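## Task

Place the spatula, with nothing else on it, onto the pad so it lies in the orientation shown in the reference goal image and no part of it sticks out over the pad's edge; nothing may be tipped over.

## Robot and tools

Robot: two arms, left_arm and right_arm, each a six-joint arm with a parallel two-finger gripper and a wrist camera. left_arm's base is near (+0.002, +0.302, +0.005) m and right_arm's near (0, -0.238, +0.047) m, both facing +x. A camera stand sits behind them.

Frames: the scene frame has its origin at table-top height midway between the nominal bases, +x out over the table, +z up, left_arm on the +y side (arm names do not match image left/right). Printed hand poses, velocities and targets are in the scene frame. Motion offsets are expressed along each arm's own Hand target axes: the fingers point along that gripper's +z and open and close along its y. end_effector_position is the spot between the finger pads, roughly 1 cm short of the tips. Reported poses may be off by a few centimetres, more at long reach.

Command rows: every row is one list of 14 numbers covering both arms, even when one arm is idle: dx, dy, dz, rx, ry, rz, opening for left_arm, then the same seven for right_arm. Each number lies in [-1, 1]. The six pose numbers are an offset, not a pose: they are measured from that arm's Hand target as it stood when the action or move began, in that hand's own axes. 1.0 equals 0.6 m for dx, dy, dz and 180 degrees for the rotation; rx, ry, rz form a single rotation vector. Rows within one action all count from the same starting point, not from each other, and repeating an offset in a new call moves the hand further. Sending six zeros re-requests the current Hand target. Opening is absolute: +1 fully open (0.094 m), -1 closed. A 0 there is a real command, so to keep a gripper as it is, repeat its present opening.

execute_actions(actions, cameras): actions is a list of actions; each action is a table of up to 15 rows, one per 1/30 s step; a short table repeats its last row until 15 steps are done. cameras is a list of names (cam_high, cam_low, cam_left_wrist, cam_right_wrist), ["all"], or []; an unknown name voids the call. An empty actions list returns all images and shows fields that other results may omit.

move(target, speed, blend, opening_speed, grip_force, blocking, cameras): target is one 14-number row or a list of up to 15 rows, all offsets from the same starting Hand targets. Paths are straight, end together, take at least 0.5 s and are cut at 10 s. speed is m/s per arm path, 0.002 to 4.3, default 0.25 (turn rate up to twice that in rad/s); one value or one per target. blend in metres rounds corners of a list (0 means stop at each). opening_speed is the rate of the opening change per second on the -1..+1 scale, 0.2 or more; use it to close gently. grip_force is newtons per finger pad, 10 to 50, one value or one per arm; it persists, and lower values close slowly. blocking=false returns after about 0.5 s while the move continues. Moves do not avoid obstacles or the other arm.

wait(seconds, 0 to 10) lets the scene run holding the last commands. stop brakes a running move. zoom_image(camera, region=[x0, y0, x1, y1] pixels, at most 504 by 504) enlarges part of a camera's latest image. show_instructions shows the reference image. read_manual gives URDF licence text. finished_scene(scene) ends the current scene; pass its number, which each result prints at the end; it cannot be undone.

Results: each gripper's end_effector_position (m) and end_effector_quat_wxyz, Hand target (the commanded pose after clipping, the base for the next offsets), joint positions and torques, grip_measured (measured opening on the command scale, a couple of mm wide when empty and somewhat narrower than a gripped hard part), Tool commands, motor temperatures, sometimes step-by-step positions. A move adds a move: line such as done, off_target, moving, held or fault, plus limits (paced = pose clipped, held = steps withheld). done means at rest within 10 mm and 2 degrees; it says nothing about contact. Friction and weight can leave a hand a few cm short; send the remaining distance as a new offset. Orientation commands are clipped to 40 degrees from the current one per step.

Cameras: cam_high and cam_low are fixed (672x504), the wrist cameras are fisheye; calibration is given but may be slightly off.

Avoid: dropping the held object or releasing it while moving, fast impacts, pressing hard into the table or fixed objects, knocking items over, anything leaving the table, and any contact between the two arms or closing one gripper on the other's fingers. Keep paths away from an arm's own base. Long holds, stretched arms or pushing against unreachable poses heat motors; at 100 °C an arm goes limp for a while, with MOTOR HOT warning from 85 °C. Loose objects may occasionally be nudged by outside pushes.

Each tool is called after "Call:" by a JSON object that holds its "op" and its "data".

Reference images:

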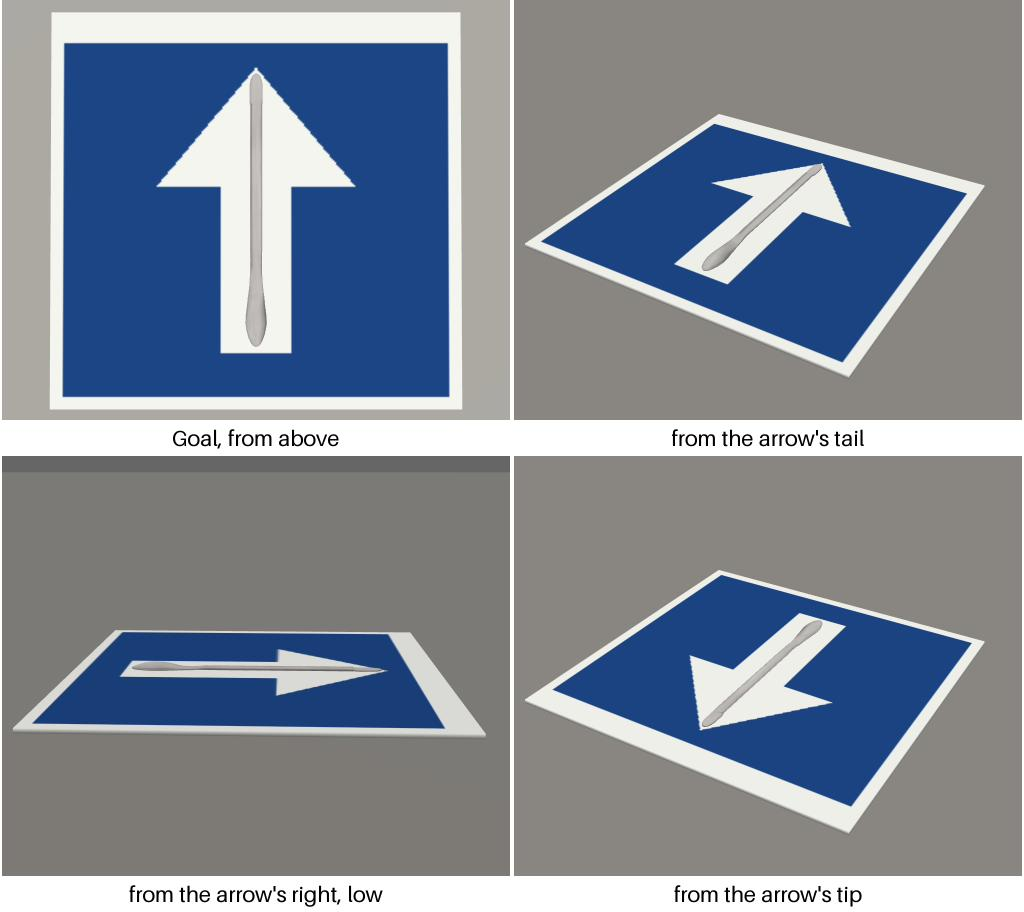

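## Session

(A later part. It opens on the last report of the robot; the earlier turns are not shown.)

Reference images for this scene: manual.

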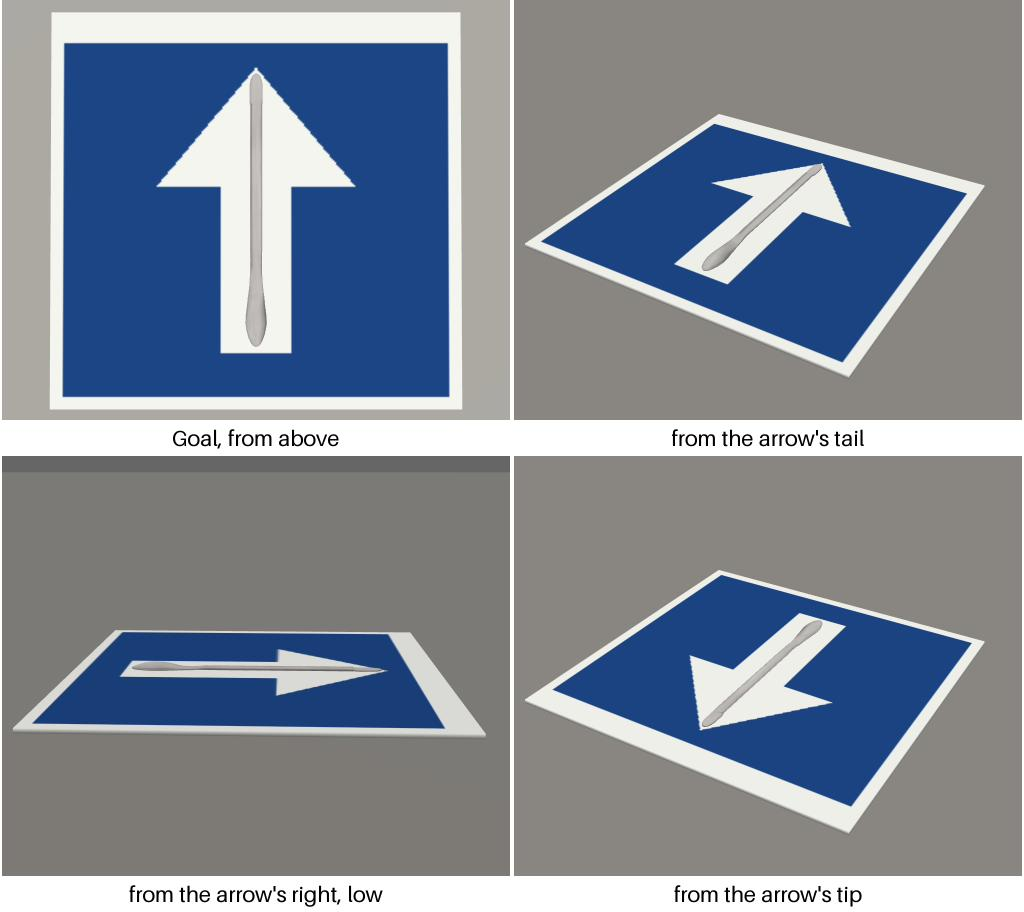

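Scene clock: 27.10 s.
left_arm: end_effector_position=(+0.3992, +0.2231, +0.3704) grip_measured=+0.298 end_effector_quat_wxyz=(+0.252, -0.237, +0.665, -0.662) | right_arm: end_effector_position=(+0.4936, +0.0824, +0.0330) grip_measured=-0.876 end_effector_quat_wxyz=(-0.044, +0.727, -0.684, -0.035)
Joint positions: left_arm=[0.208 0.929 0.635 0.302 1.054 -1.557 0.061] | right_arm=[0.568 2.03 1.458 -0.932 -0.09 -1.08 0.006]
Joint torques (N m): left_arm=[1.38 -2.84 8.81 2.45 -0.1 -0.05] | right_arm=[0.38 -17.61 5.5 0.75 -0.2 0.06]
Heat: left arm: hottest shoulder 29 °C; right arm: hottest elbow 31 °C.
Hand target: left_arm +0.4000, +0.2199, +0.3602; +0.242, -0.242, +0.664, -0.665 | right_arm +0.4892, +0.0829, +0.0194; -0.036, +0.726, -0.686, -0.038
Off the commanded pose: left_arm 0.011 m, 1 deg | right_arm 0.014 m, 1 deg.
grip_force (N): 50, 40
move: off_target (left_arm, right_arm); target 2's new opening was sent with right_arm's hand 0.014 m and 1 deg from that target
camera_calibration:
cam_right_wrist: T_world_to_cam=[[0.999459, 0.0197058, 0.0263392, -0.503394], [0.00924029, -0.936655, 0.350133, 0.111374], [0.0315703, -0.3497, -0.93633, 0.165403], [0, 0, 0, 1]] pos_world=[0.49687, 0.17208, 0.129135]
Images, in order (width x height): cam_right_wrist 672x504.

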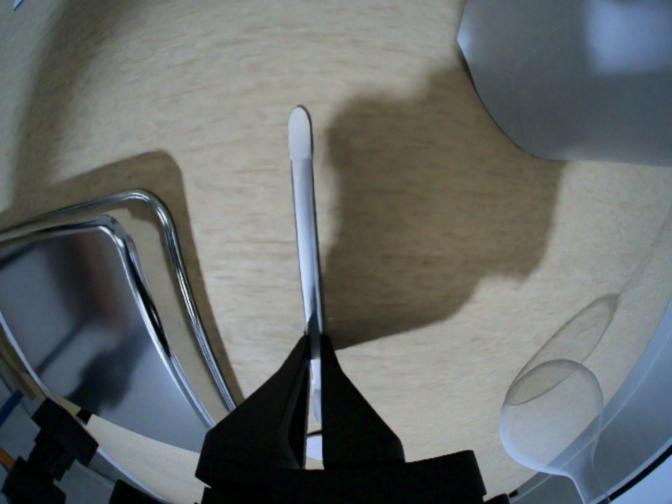

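Call:
{"op": "move", "data": {"target": [0,0,0,0,0,0,0.3,-0.0122,0,-0.1161,0,0,0,-1], "speed": 0.08, "cameras": ["cam_right_wrist"]}}

Call:
{"op": "zoom_image", "data": {"camera": "cam_right_wrist", "region": [180, 80, 460, 440]}}

Scene clock: 29.43 s.
left_arm: end_effector_position=(+0.3992, +0.2231, +0.3704) grip_measured=+0.298 end_effector_quat_wxyz=(+0.252, -0.237, +0.665, -0.662) | right_arm: end_effector_position=(+0.4726, +0.0696, +0.0596) grip_measured=-0.877 end_effector_quat_wxyz=(-0.007, +0.727, -0.685, -0.045)
Joint positions: left_arm=[0.208 0.929 0.635 0.302 1.054 -1.557 0.061] | right_arm=[0.568 1.98 1.458 -1.058 -0.091 -1.08 0.006]
Joint torques (N m): left_arm=[1.32 -2.84 8.79 2.44 -0.1 -0.06] | right_arm=[0.44 -20.42 9.76 -0.27 -0.2 0.06]
Heat: left arm: hottest shoulder 29 °C; right arm: hottest elbow 31 °C.
Hand target: left_arm +0.4000, +0.2199, +0.3602; +0.242, -0.242, +0.664, -0.665 | right_arm +0.4891, +0.0829, +0.0894; -0.036, +0.726, -0.686, -0.038
Off the commanded pose: left_arm 0.011 m, 1 deg | right_arm 0.036 m, 3 deg.
grip_force (N): 50, 40
move: off_target (left_arm, right_arm)
camera_calibration:
cam_right_wrist: T_world_to_cam=[[0.999034, 0.0195418, -0.0393714, -0.478773], [0.0332241, -0.922181, 0.38533, 0.0758212], [-0.0287775, -0.386266, -0.921939, 0.216791], [0, 0, 0, 1]] pos_world=[0.48203, 0.163016, 0.151802]
Images, in order (width x height): cam_right_wrist 672x504.

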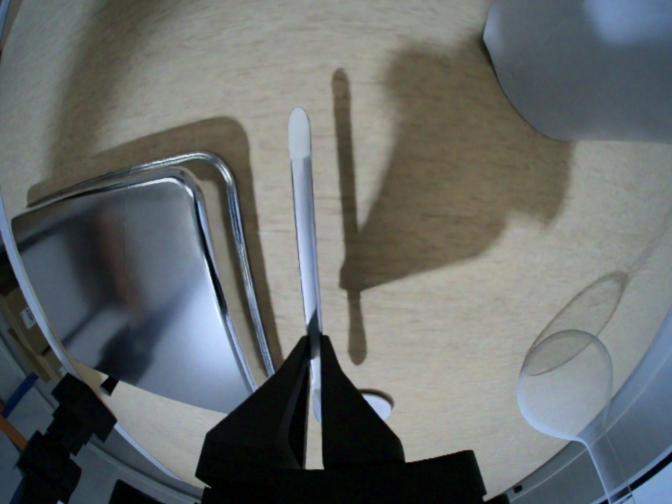

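Scaled by 1.400 from the camera's 672x504 image, which has a finer 960x720 frame.

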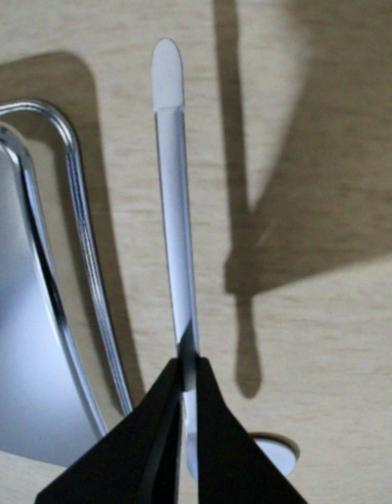

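Call:
{"op": "move", "data": {"target": [[0,0,0,0,0,0,0.3,-0.001,0.0343,-0.1508,0,0,0,-1],[0,0,0,0,0,0,0.3,0.0905,0.1228,-0.3963,-0.3198,-0.4144,0.4505,-1]], "speed": [0.2,0.38], "blend": [0.03,0], "cameras": ["all"]}}

Call:
{"op": "zoom_image", "data": {"camera": "cam_left_wrist", "region": [200, 200, 440, 440]}}

Call:
{"op": "zoom_image", "data": {"camera": "cam_right_wrist", "region": [200, 80, 480, 440]}}

Scene clock: 35.33 s.
left_arm: end_effector_position=(+0.3992, +0.2231, +0.3704) grip_measured=+0.298 end_effector_quat_wxyz=(+0.252, -0.237, +0.665, -0.662) | right_arm: end_effector_position=(+0.4208, -0.0036, +0.3250) grip_measured=-0.877 end_effector_quat_wxyz=(+0.068, +0.060, +0.705, +0.703)
Joint positions: left_arm=[0.208 0.929 0.635 0.302 1.054 -1.557 0.061] | right_arm=[0.18 1.388 0.722 0.66 -1.227 1.554 0.006]
Joint torques (N m): left_arm=[1.38 -2.9 8.8 2.43 -0.1 -0.06] | right_arm=[0.79 -9.88 6.24 2.29 0.01 0.04]
Heat: left arm: hottest shoulder 29 °C; right arm: hottest elbow 31 °C.
Hand target: left_arm +0.4000, +0.2199, +0.3602; +0.242, -0.242, +0.664, -0.665 | right_arm +0.4197, -0.0001, +0.3201; +0.062, +0.062, +0.704, +0.704
Off the commanded pose: left_arm 0.011 m, 1 deg | right_arm 0.006 m, 1 deg.
grip_force (N): 50, 40
move: off_target (left_arm)
camera_calibration:
cam_left_wrist: T_world_to_cam=[[-0.0643135, -0.0104928, 0.997875, -0.349322], [-0.973476, -0.219349, -0.0650475, 0.506792], [0.219566, -0.97559, 0.00389266, 0.244772], [0, 0, 0, 1]] pos_world=[0.41714, 0.346296, 0.380593]
cam_right_wrist: T_world_to_cam=[[-0.0311161, -0.0115652, -0.999449, 0.330306], [-0.958347, -0.283681, 0.0331191, 0.441832], [-0.283908, 0.958849, -0.00225643, 0.244879], [0, 0, 0, 1]] pos_world=[0.503229, -0.105643, 0.316043]

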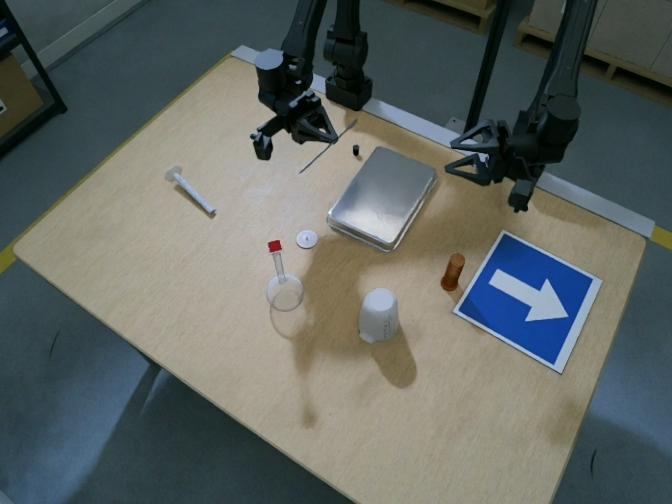

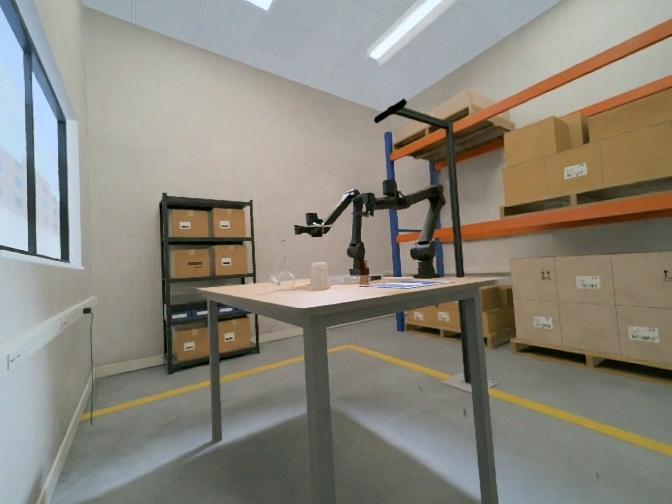

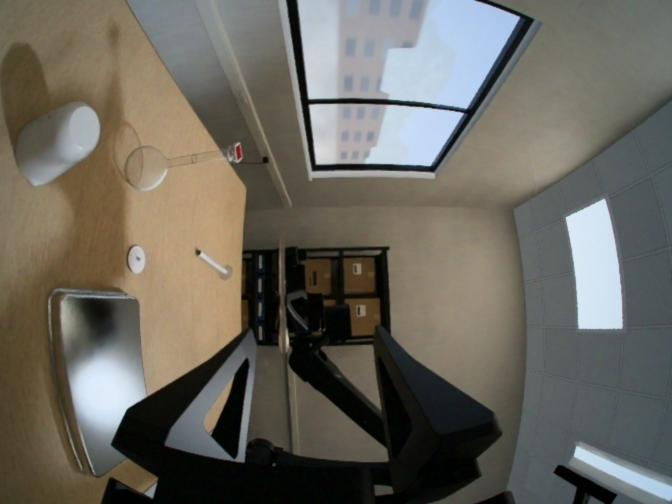

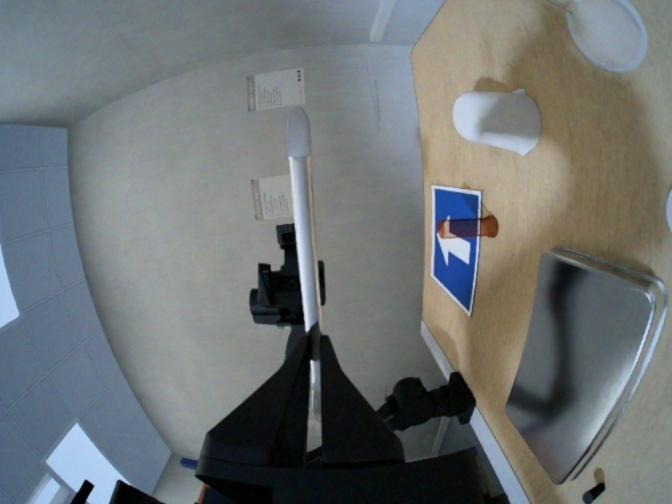

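Scaled by 2.100 from the camera's 672x504 image, which has a finer 960x720 frame.

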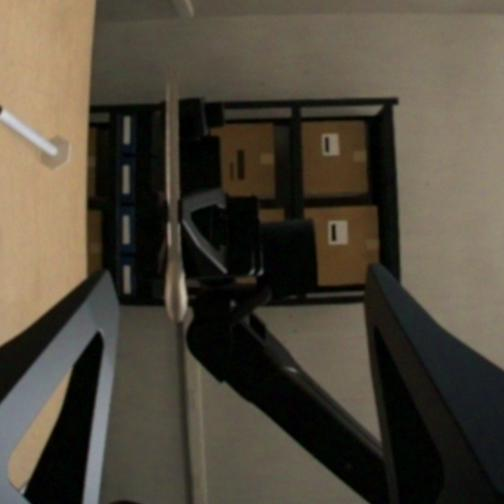

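Scaled by 1.400 from the camera's 672x504 image, which has a finer 960x720 frame.

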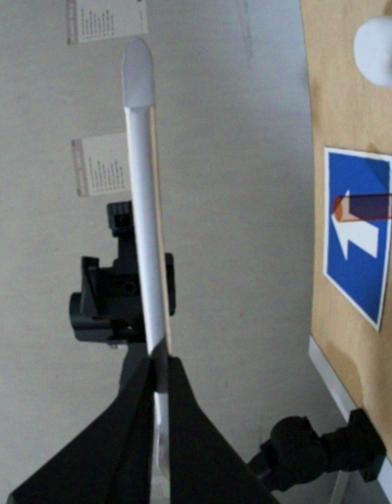

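Call:
{"op": "move", "data": {"target": [0.1133,0.0903,0.3008,0,0.2,0,0.1,0,0,0,0,0,0,-1], "speed": 0.25, "cameras": ["all"]}}

Call:
{"op": "zoom_image", "data": {"camera": "cam_left_wrist", "region": [200, 120, 440, 420]}}

Call:
{"op": "zoom_image", "data": {"camera": "cam_high", "region": [250, 60, 450, 210]}}

Scene clock: 37.83 s.
left_arm: end_effector_position=(+0.4521, +0.0418, +0.2858) grip_measured=+0.102 end_effector_quat_wxyz=(+0.010, -0.044, +0.712, -0.701) | right_arm: end_effector_position=(+0.4208, -0.0036, +0.3250) grip_measured=-0.877 end_effector_quat_wxyz=(+0.068, +0.060, +0.705, +0.703)
Joint positions: left_arm=[-0.175 1.499 0.87 0.565 1.299 -1.557 0.052] | right_arm=[0.18 1.388 0.722 0.66 -1.227 1.555 0.006]
Joint torques (N m): left_arm=[1.85 -10.52 12.88 2.29 0.21 -0.03] | right_arm=[0.73 -9.88 6.24 2.32 0.01 0.01]
Heat: left arm: hottest elbow 30 °C; right arm: hottest elbow 31 °C.
Hand target: left_arm +0.4642, +0.0380, +0.3064; +0.025, -0.025, +0.706, -0.707 | right_arm +0.4197, -0.0001, +0.3201; +0.062, +0.062, +0.704, +0.704
Off the commanded pose: left_arm 0.024 m, 3 deg | right_arm 0.006 m, 1 deg.
grip_force (N): 50, 40
move: off_target (left_arm)
camera_calibration:
cam_left_wrist: T_world_to_cam=[[0.0118768, 0.0133383, 0.999841, -0.299377], [-0.918549, 0.395266, 0.00563813, 0.442328], [-0.395128, -0.91847, 0.0169463, 0.328501], [0, 0, 0, 1]] pos_world=[0.539655, 0.130874, 0.291269]
cam_right_wrist: T_world_to_cam=[[-0.031872, -0.0114777, -0.999426, 0.330687], [-0.958322, -0.283683, 0.0338191, 0.441598], [-0.283908, 0.958849, -0.00195782, 0.244785], [0, 0, 0, 1]] pos_world=[0.50323, -0.105643, 0.316042]

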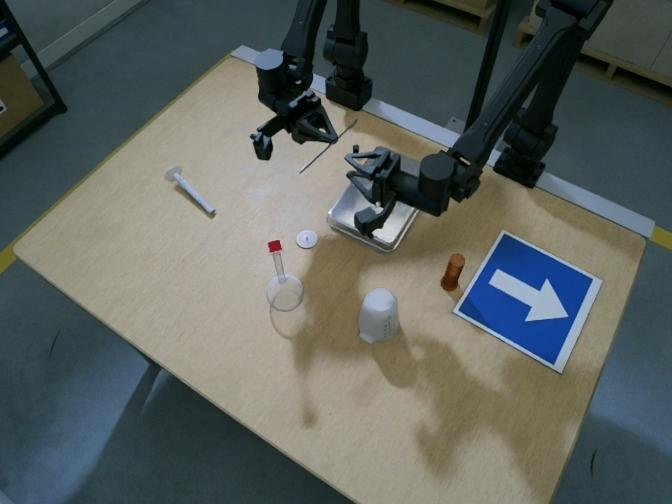

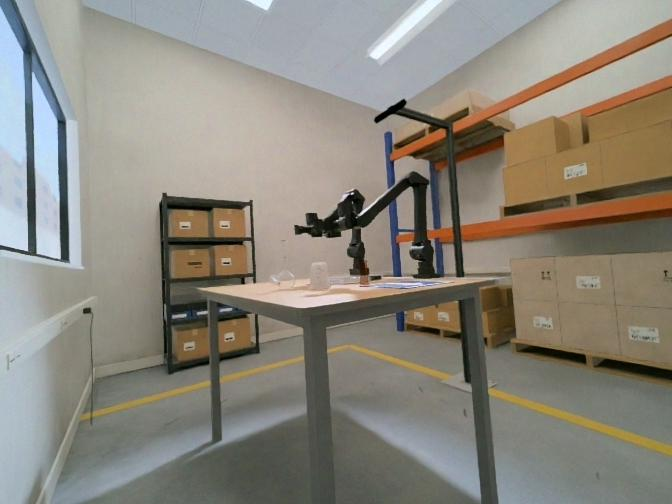

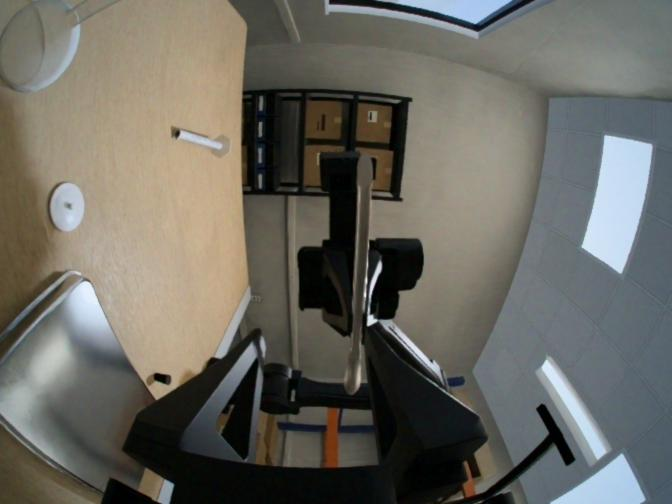

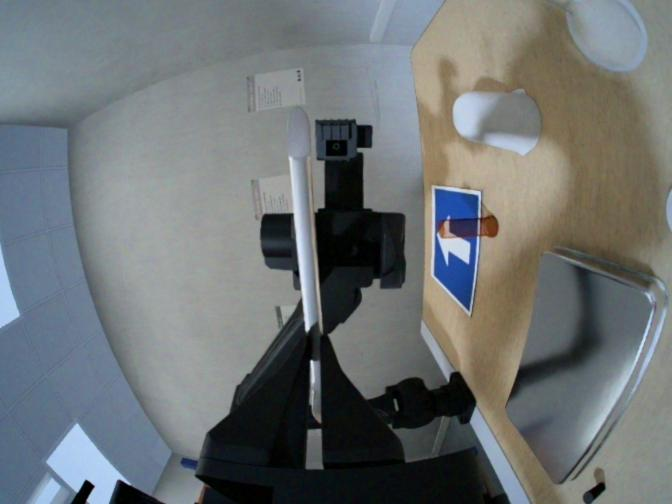

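Scaled by 1.680 from the camera's 672x504 image, which has a finer 960x720 frame.

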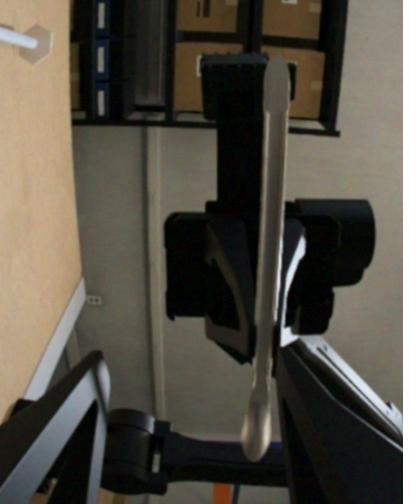

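Scaled by 2.520 from the camera's 672x504 image, which has a finer 960x720 frame.

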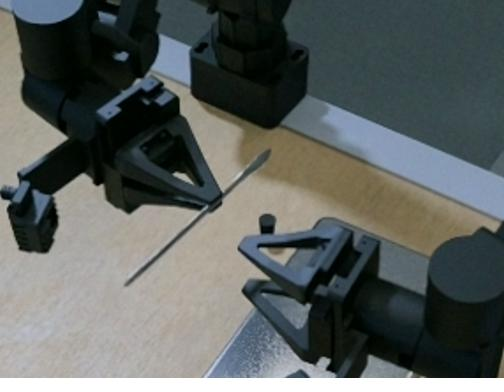

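Call:
{"op": "zoom_image", "data": {"camera": "cam_left_wrist", "region": [320, 320, 390, 400]}}

Call:
{"op": "zoom_image", "data": {"camera": "cam_left_wrist", "region": [325, 145, 395, 215]}}

Scaled by 6.300 from the camera's 672x504 image, which has a finer 960x720 frame.

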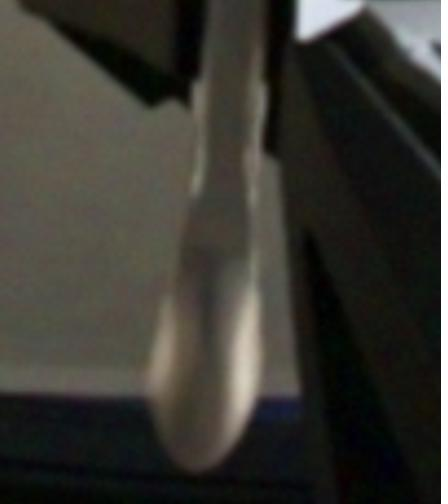

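Scaled by 7.200 from the camera's 672x504 image, which has a finer 960x720 frame.

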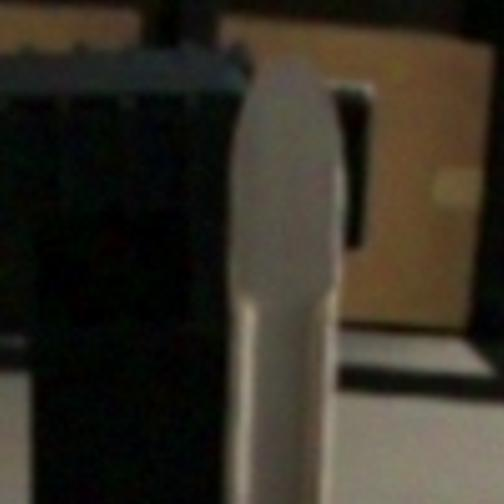

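Call:
{"op": "move", "data": {"target": [-0.0212,-0.0517,0.0333,0,0,0.0155,-0.1,0,0,0,0,0,0,-1], "speed": 0.12, "cameras": ["cam_left_wrist","cam_right_wrist","cam_high"]}}

Call:
{"op": "zoom_image", "data": {"camera": "cam_left_wrist", "region": [220, 130, 430, 430]}}

Call:
{"op": "zoom_image", "data": {"camera": "cam_high", "region": [290, 100, 390, 190]}}

Scene clock: 39.73 s.
left_arm: end_effector_position=(+0.4680, +0.0246, +0.3206) grip_measured=-0.098 end_effector_quat_wxyz=(+0.029, -0.023, +0.709, -0.705) | right_arm: end_effector_position=(+0.4208, -0.0036, +0.3250) grip_measured=-0.877 end_effector_quat_wxyz=(+0.068, +0.060, +0.705, +0.703)
Joint positions: left_arm=[-0.205 1.499 0.962 0.517 1.273 -1.543 0.042] | right_arm=[0.18 1.388 0.722 0.66 -1.227 1.555 0.006]
Joint torques (N m): left_arm=[1.49 -10.75 13.35 1.03 -0.09 0.23] | right_arm=[0.79 -9.88 6.24 2.32 0.02 0.01]
Heat: left arm: hottest elbow 30 °C; right arm: hottest elbow 31 °C.
Hand target: left_arm +0.4782, +0.0189, +0.3374; +0.042, -0.008, +0.707, -0.706 | right_arm +0.4197, -0.0001, +0.3201; +0.062, +0.062, +0.704, +0.704
Off the commanded pose: left_arm 0.020 m, 2 deg | right_arm 0.006 m, 1 deg.
grip_force (N): 50, 40
move: off_target (left_arm)
camera_calibration:
cam_left_wrist: T_world_to_cam=[[-0.0460059, 0.0205397, 0.99873, -0.30696], [-0.915812, 0.398436, -0.0503804, 0.480058], [-0.398964, -0.916966, 0.000480081, 0.325353], [0, 0, 0, 1]] pos_world=[0.555325, 0.11337, 0.3306]
cam_right_wrist: T_world_to_cam=[[-0.031872, -0.0114777, -0.999426, 0.330687], [-0.958322, -0.283683, 0.0338191, 0.441598], [-0.283908, 0.958849, -0.00195782, 0.244785], [0, 0, 0, 1]] pos_world=[0.50323, -0.105643, 0.316042]
Images, in order (width x height): cam_high 672x504, cam_left_wrist 672x504, cam_right_wrist 672x504.

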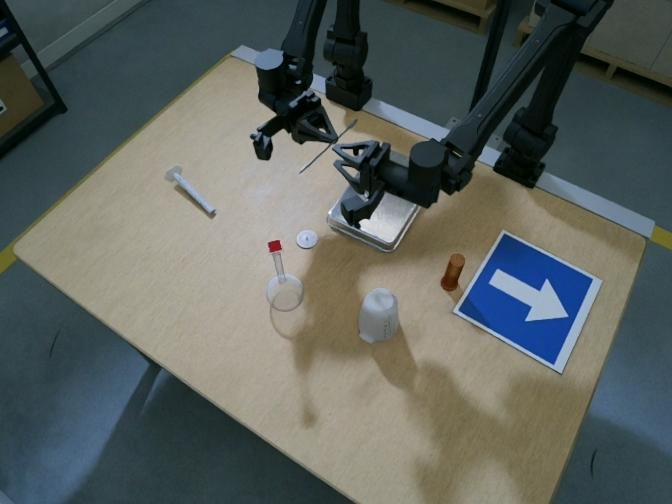

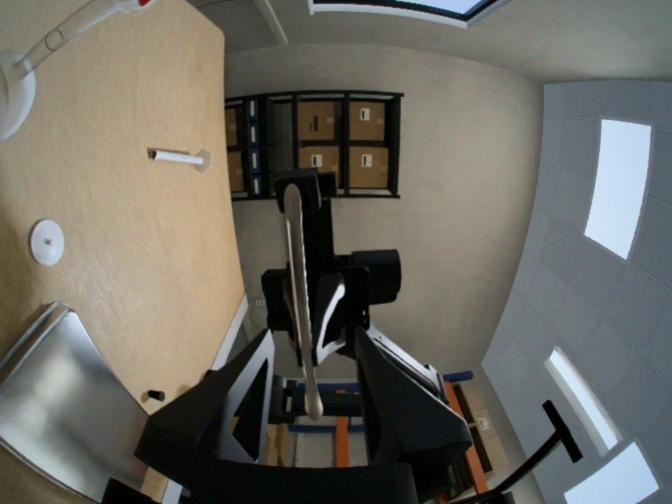

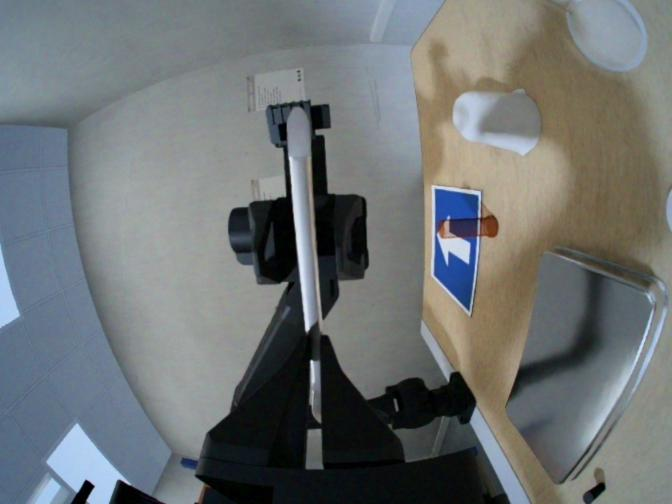

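Scaled by 1.680 from the camera's 672x504 image, which has a finer 960x720 frame.

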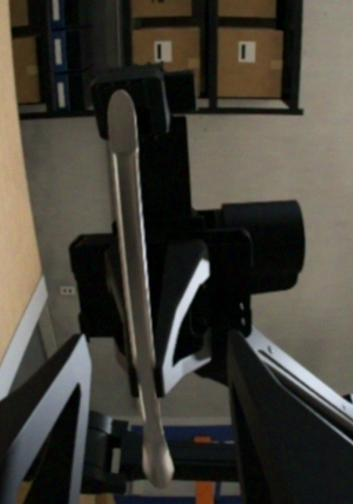

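Scaled by 5.040 from the camera's 672x504 image, which has a finer 960x720 frame.

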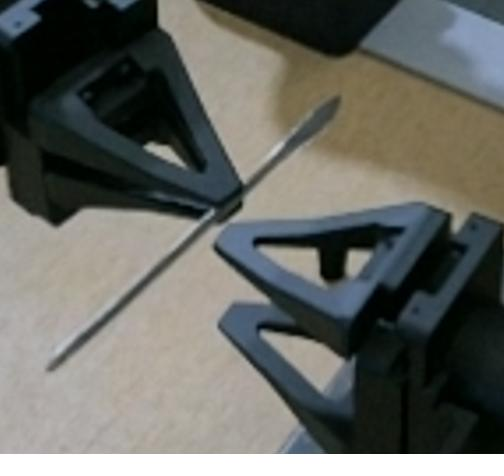

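Call:
{"op": "move", "data": {"target": [0.0037,0.0132,0.0310,0,0,0,-0.3,0,0,0,0,0,0,-1], "speed": 0.1, "cameras": ["cam_left_wrist","cam_high"]}}

Call:
{"op": "zoom_image", "data": {"camera": "cam_left_wrist", "region": [220, 130, 430, 430]}}

Call:
{"op": "zoom_image", "data": {"camera": "cam_high", "region": [290, 100, 390, 190]}}

Scene clock: 41.30 s.
left_arm: end_effector_position=(+0.4649, +0.0062, +0.3159) grip_measured=-0.298 end_effector_quat_wxyz=(+0.027, -0.024, +0.710, -0.703) | right_arm: end_effector_position=(+0.4208, -0.0036, +0.3250) grip_measured=-0.877 end_effector_quat_wxyz=(+0.068, +0.060, +0.705, +0.703)
Joint positions: left_arm=[-0.244 1.508 0.962 0.517 1.235 -1.54 0.033] | right_arm=[0.18 1.388 0.722 0.66 -1.227 1.555 0.006]
Joint torques (N m): left_arm=[1.73 -10.11 13.16 1.69 -0.08 0.25] | right_arm=[0.79 -9.82 6.23 2.32 0.02 0.01]
Heat: left arm: hottest elbow 30 °C; right arm: hottest elbow 31 °C.
Hand target: left_arm +0.4777, +0.0001, +0.3294; +0.042, -0.008, +0.707, -0.706 | right_arm +0.4197, -0.0001, +0.3201; +0.062, +0.062, +0.704, +0.704
Off the commanded pose: left_arm 0.020 m, 3 deg | right_arm 0.006 m, 1 deg.
grip_force (N): 50, 40
move: off_target (left_arm)
camera_calibration:
cam_left_wrist: T_world_to_cam=[[-0.0407733, 0.0173062, 0.999019, -0.304502], [-0.91544, 0.40001, -0.0442916, 0.482179], [-0.400384, -0.916347, -0.00046695, 0.30827], [0, 0, 0, 1]] pos_world=[0.552417, 0.0948761, 0.325703]
Images, in order (width x height): cam_high 672x504, cam_left_wrist 672x504.

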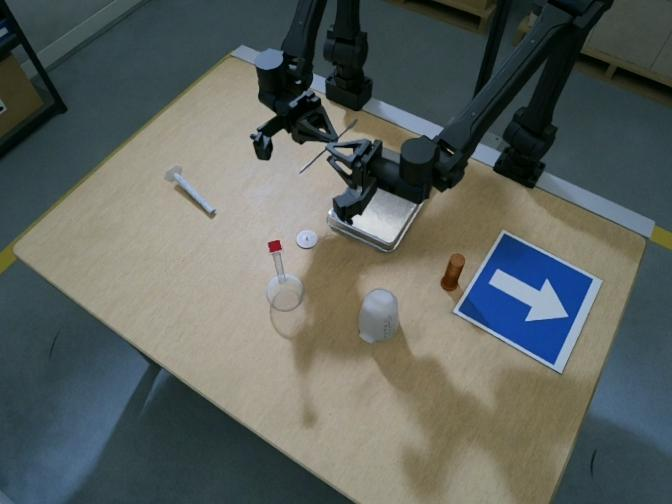

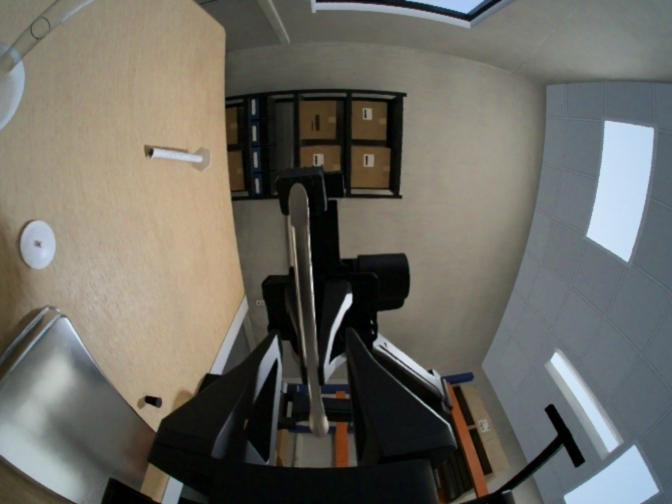

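Scaled by 1.680 from the camera's 672x504 image, which has a finer 960x720 frame.

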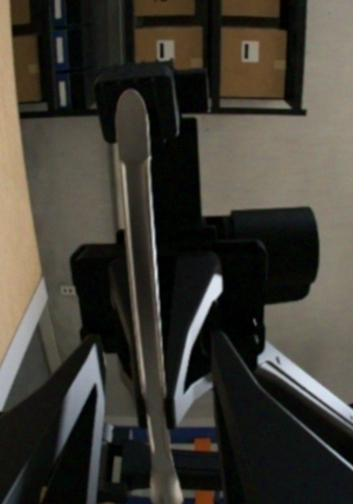

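Scaled by 5.040 from the camera's 672x504 image, which has a finer 960x720 frame.

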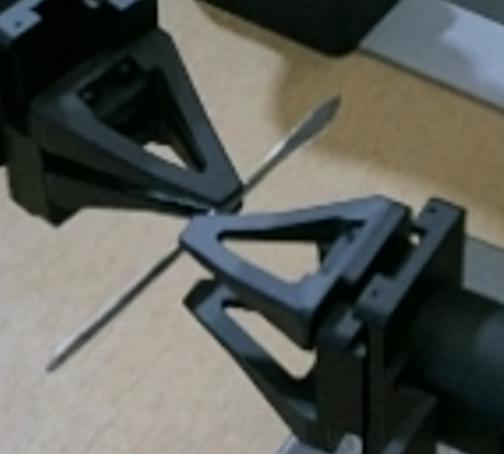

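Call:
{"op": "move", "data": {"target": [0.0007,0.0133,0.0229,0,0,0,-0.4,0,0,0,0,0,0,-1], "speed": 0.06, "cameras": ["cam_left_wrist","cam_high"]}}

Call:
{"op": "zoom_image", "data": {"camera": "cam_left_wrist", "region": [220, 230, 430, 440]}}

Call:
{"op": "zoom_image", "data": {"camera": "cam_high", "region": [290, 100, 390, 190]}}

Scene clock: 42.67 s.
left_arm: end_effector_position=(+0.4659, -0.0060, +0.3042) grip_measured=-0.398 end_effector_quat_wxyz=(+0.021, -0.031, +0.713, -0.700) | right_arm: end_effector_position=(+0.4208, -0.0036, +0.3250) grip_measured=-0.877 end_effector_quat_wxyz=(+0.068, +0.060, +0.705, +0.703)
Joint positions: left_arm=[-0.269 1.531 0.962 0.517 1.209 -1.538 0.028] | right_arm=[0.18 1.388 0.722 0.66 -1.227 1.555 0.006]
Joint torques (N m): left_arm=[1.55 -10.46 13.45 2.32 -0.07 0.24] | right_arm=[0.73 -9.88 6.23 2.32 0.02 0.01]
Heat: left arm: hottest elbow 30 °C; right arm: hottest elbow 31 °C.
Hand target: left_arm +0.4787, -0.0135, +0.3214; +0.042, -0.008, +0.707, -0.706 | right_arm +0.4197, -0.0001, +0.3201; +0.062, +0.062, +0.704, +0.704
Off the commanded pose: left_arm 0.023 m, 4 deg | right_arm 0.006 m, 1 deg.
grip_force (N): 50, 40
move: off_target (left_arm)
camera_calibration:
cam_left_wrist: T_world_to_cam=[[-0.0209086, 0.00981759, 0.999733, -0.302078], [-0.916879, 0.398496, -0.0230891, 0.481763], [-0.398616, -0.917118, 0.000669534, 0.296252], [0, 0, 0, 1]] pos_world=[0.553493, 0.0826832, 0.312922]
Images, in order (width x height): cam_high 672x504, cam_left_wrist 672x504.

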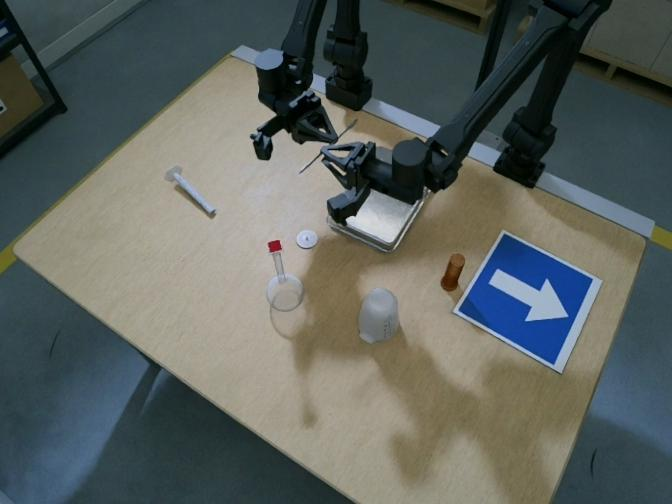

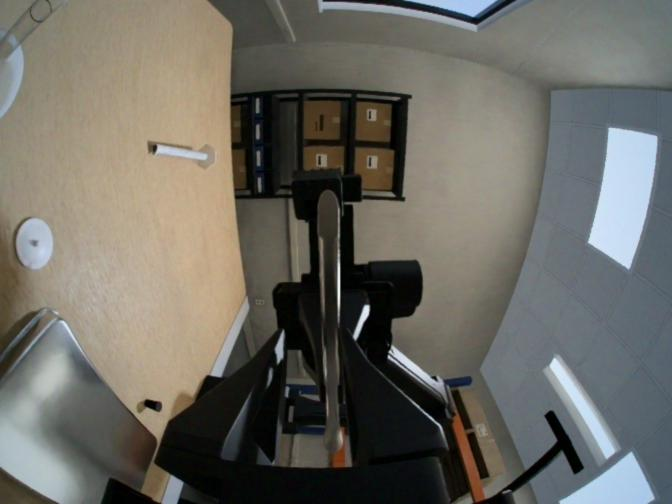

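Scaled by 2.400 from the camera's 672x504 image, which has a finer 960x720 frame.

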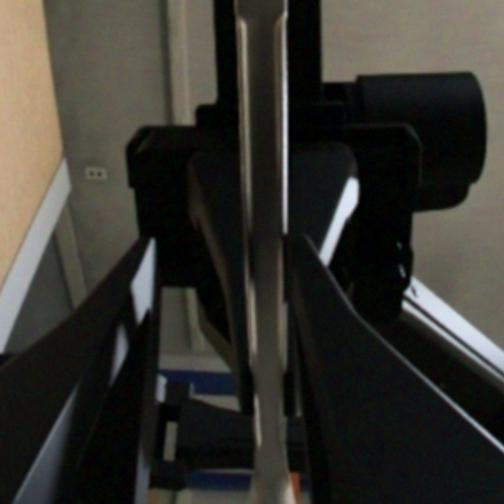

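Scaled by 5.040 from the camera's 672x504 image, which has a finer 960x720 frame.

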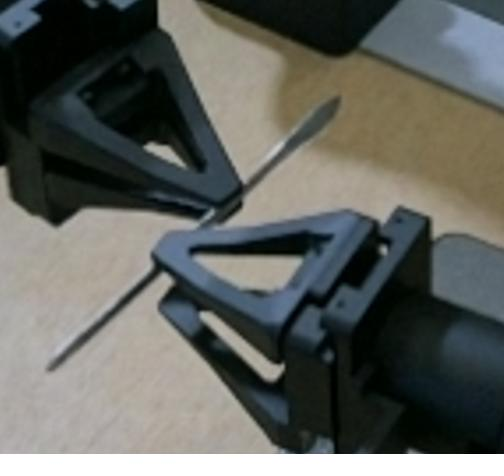

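Call:
{"op": "move", "data": {"target": [-0.0008,-0.0192,0.0035,0,0,0,-0.4,0,0,0,0,0,0,-1], "speed": 0.05, "cameras": ["cam_left_wrist","cam_high"]}}

Call:
{"op": "zoom_image", "data": {"camera": "cam_left_wrist", "region": [220, 230, 430, 440]}}

Call:
{"op": "zoom_image", "data": {"camera": "cam_high", "region": [290, 100, 390, 190]}}

Scene clock: 43.73 s.
left_arm: end_effector_position=(+0.4695, -0.0072, +0.3113) grip_measured=-0.398 end_effector_quat_wxyz=(+0.027, -0.027, +0.711, -0.702) | right_arm: end_effector_position=(+0.4208, -0.0036, +0.3250) grip_measured=-0.877 end_effector_quat_wxyz=(+0.068, +0.060, +0.705, +0.703)
Joint positions: left_arm=[-0.27 1.531 0.978 0.517 1.205 -1.538 0.028] | right_arm=[0.18 1.388 0.722 0.66 -1.227 1.555 0.006]
Joint torques (N m): left_arm=[1.38 -11.46 13.78 1.31 -0.09 0.22] | right_arm=[0.79 -9.88 6.24 2.3 0.01 0.01]
Heat: left arm: hottest elbow 30 °C; right arm: hottest elbow 31 °C.
Hand target: left_arm +0.4787, -0.0155, +0.3328; +0.042, -0.008, +0.707, -0.706 | right_arm +0.4197, -0.0001, +0.3201; +0.062, +0.062, +0.704, +0.704
Off the commanded pose: left_arm 0.025 m, 3 deg | right_arm 0.006 m, 1 deg.
grip_force (N): 50, 40
move: off_target (left_arm)
camera_calibration:
cam_left_wrist: T_world_to_cam=[[-0.0359643, 0.0140766, 0.999254, -0.3019], [-0.917609, 0.395605, -0.0385988, 0.490795], [-0.395854, -0.918313, -0.00131083, 0.295853], [0, 0, 0, 1]] pos_world=[0.556615, 0.0817737, 0.321007]
Images, in order (width x height): cam_high 672x504, cam_left_wrist 672x504.

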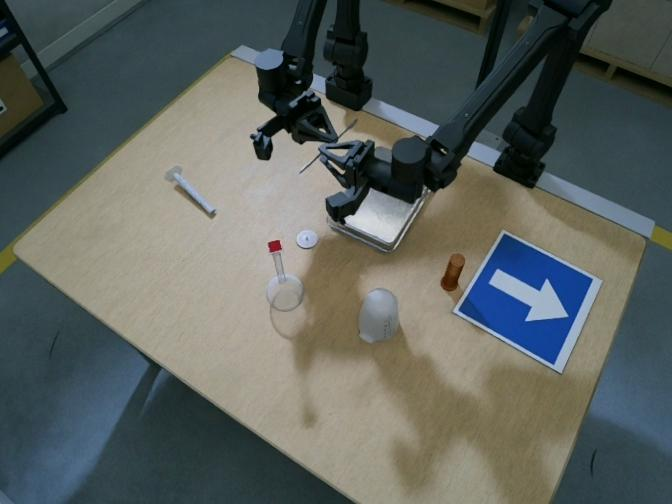

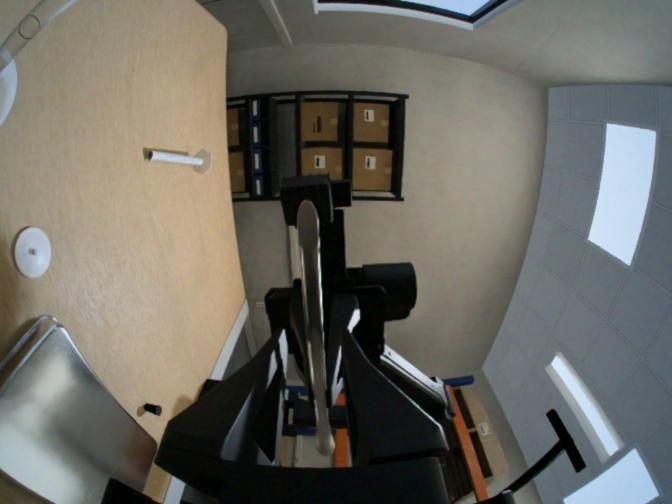

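Scaled by 2.400 from the camera's 672x504 image, which has a finer 960x720 frame.

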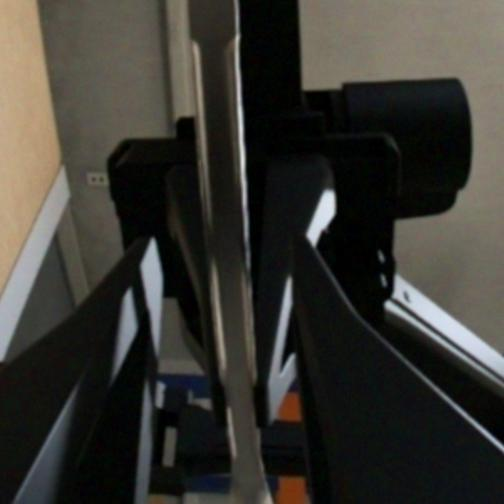

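Scaled by 5.040 from the camera's 672x504 image, which has a finer 960x720 frame.

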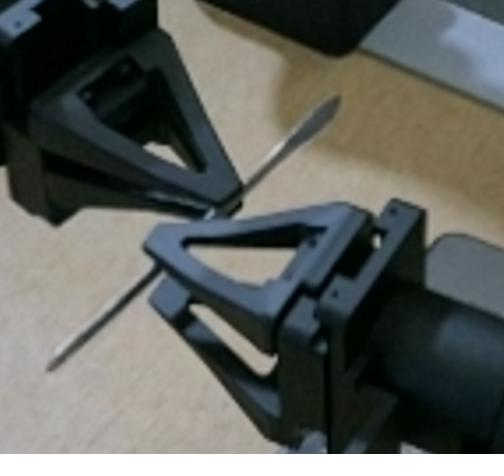

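Call:
{"op": "move", "data": {"target": [[0,-0.0008,0.0065,0,0,0,-0.4,0,0,0,0,0,0,-1],[0,-0.0008,0.0065,0,0,0,-1,0,0,0,0,0,0,-1]], "speed": 0.05, "grip_force": [30,40], "opening_speed": 0.5, "cameras": ["cam_left_wrist","cam_high","cam_right_wrist"]}}

Call:
{"op": "zoom_image", "data": {"camera": "cam_left_wrist", "region": [220, 180, 430, 440]}}

Call:
{"op": "zoom_image", "data": {"camera": "cam_high", "region": [290, 100, 390, 190]}}

Scene clock: 46.23 s.
left_arm: end_effector_position=(+0.4687, -0.0112, +0.3125) grip_measured=-0.842 end_effector_quat_wxyz=(+0.028, -0.026, +0.711, -0.702) | right_arm: end_effector_position=(+0.4210, -0.0036, +0.3249) grip_measured=-0.877 end_effector_quat_wxyz=(+0.068, +0.061, +0.705, +0.703)
Joint positions: left_arm=[-0.278 1.531 0.981 0.517 1.197 -1.538 0.007] | right_arm=[0.18 1.388 0.722 0.66 -1.227 1.555 0.006]
Joint torques (N m): left_arm=[1.44 -11.63 13.83 1.24 -0.09 0.22] | right_arm=[0.79 -9.93 6.24 2.32 -0.01 0.01]
Motor temperatures (°C): left_arm=[24 29 31 25 22 25 23] | right_arm=[23 28 31 24 27 21 22]
Heat: left arm: hottest elbow 31 °C; right arm: hottest elbow 31 °C.
Hand target: left_arm +0.4790, -0.0194, +0.3334; +0.042, -0.008, +0.707, -0.706 | right_arm +0.4197, -0.0001, +0.3201; +0.062, +0.062, +0.704, +0.704
Off the commanded pose: left_arm 0.025 m, 3 deg | right_arm 0.006 m, 1 deg.
grip_force (N): 30, 40
move: off_target (left_arm); target 2's new opening was sent with left_arm's hand 0.026 m and 3 deg from that target
camera_calibration:
cam_left_wrist: T_world_to_cam=[[-0.0386656, 0.0146456, 0.999145, -0.301672], [-0.917195, 0.396292, -0.0413032, 0.492376], [-0.396558, -0.918008, -0.00188999, 0.29246], [0, 0, 0, 1]] pos_world=[0.555918, 0.077774, 0.322304]
cam_right_wrist: T_world_to_cam=[[-0.0326087, -0.0114626, -0.999402, 0.330753], [-0.958503, -0.282984, 0.03452, 0.441619], [-0.283211, 0.959056, -0.00175921, 0.244518], [0, 0, 0, 1]] pos_world=[0.503329, -0.105744, 0.315741]
Images, in order (width x height): cam_high 672x504, cam_left_wrist 672x504, cam_right_wrist 672x504.

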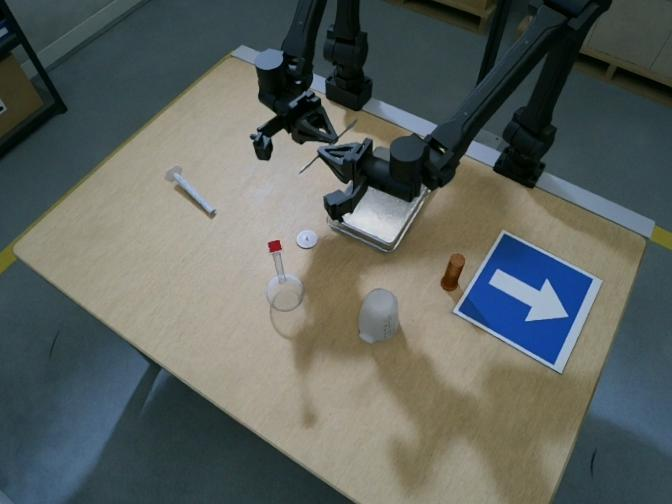

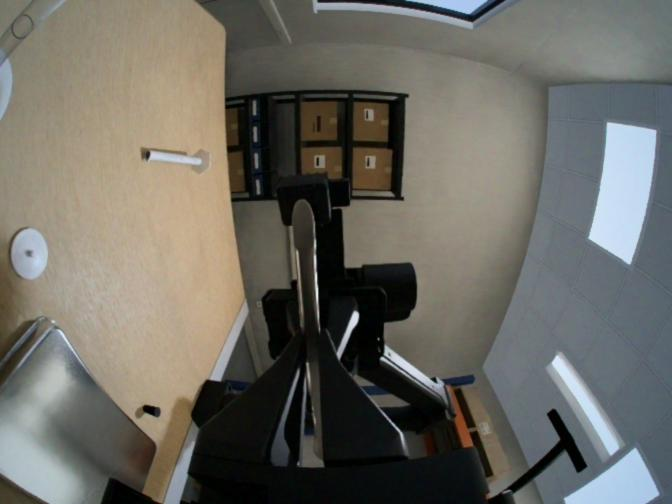

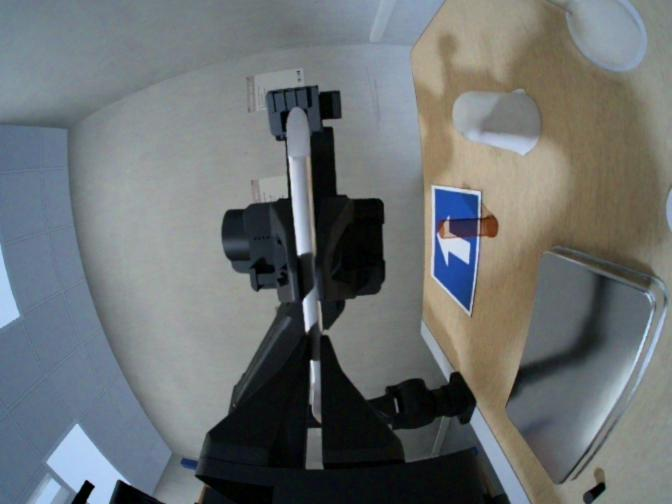

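Scaled by 1.938 from the camera's 672x504 image, which has a finer 960x720 frame.

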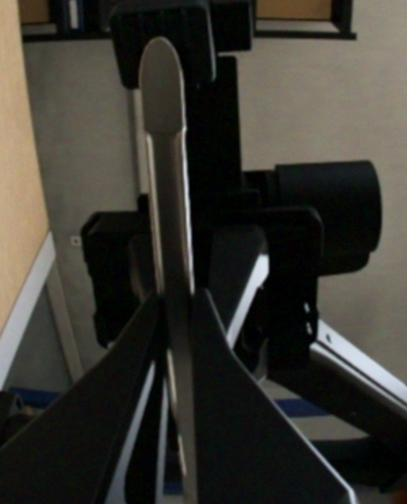

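Scaled by 5.040 from the camera's 672x504 image, which has a finer 960x720 frame.

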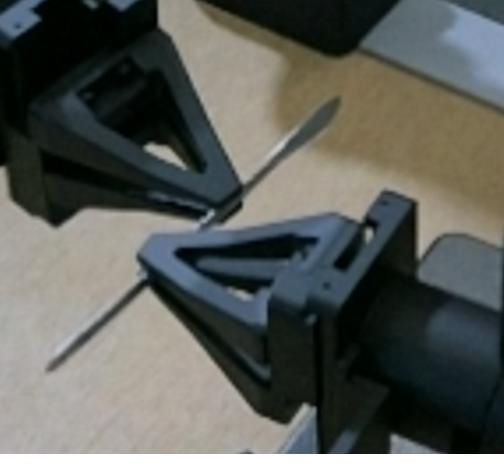

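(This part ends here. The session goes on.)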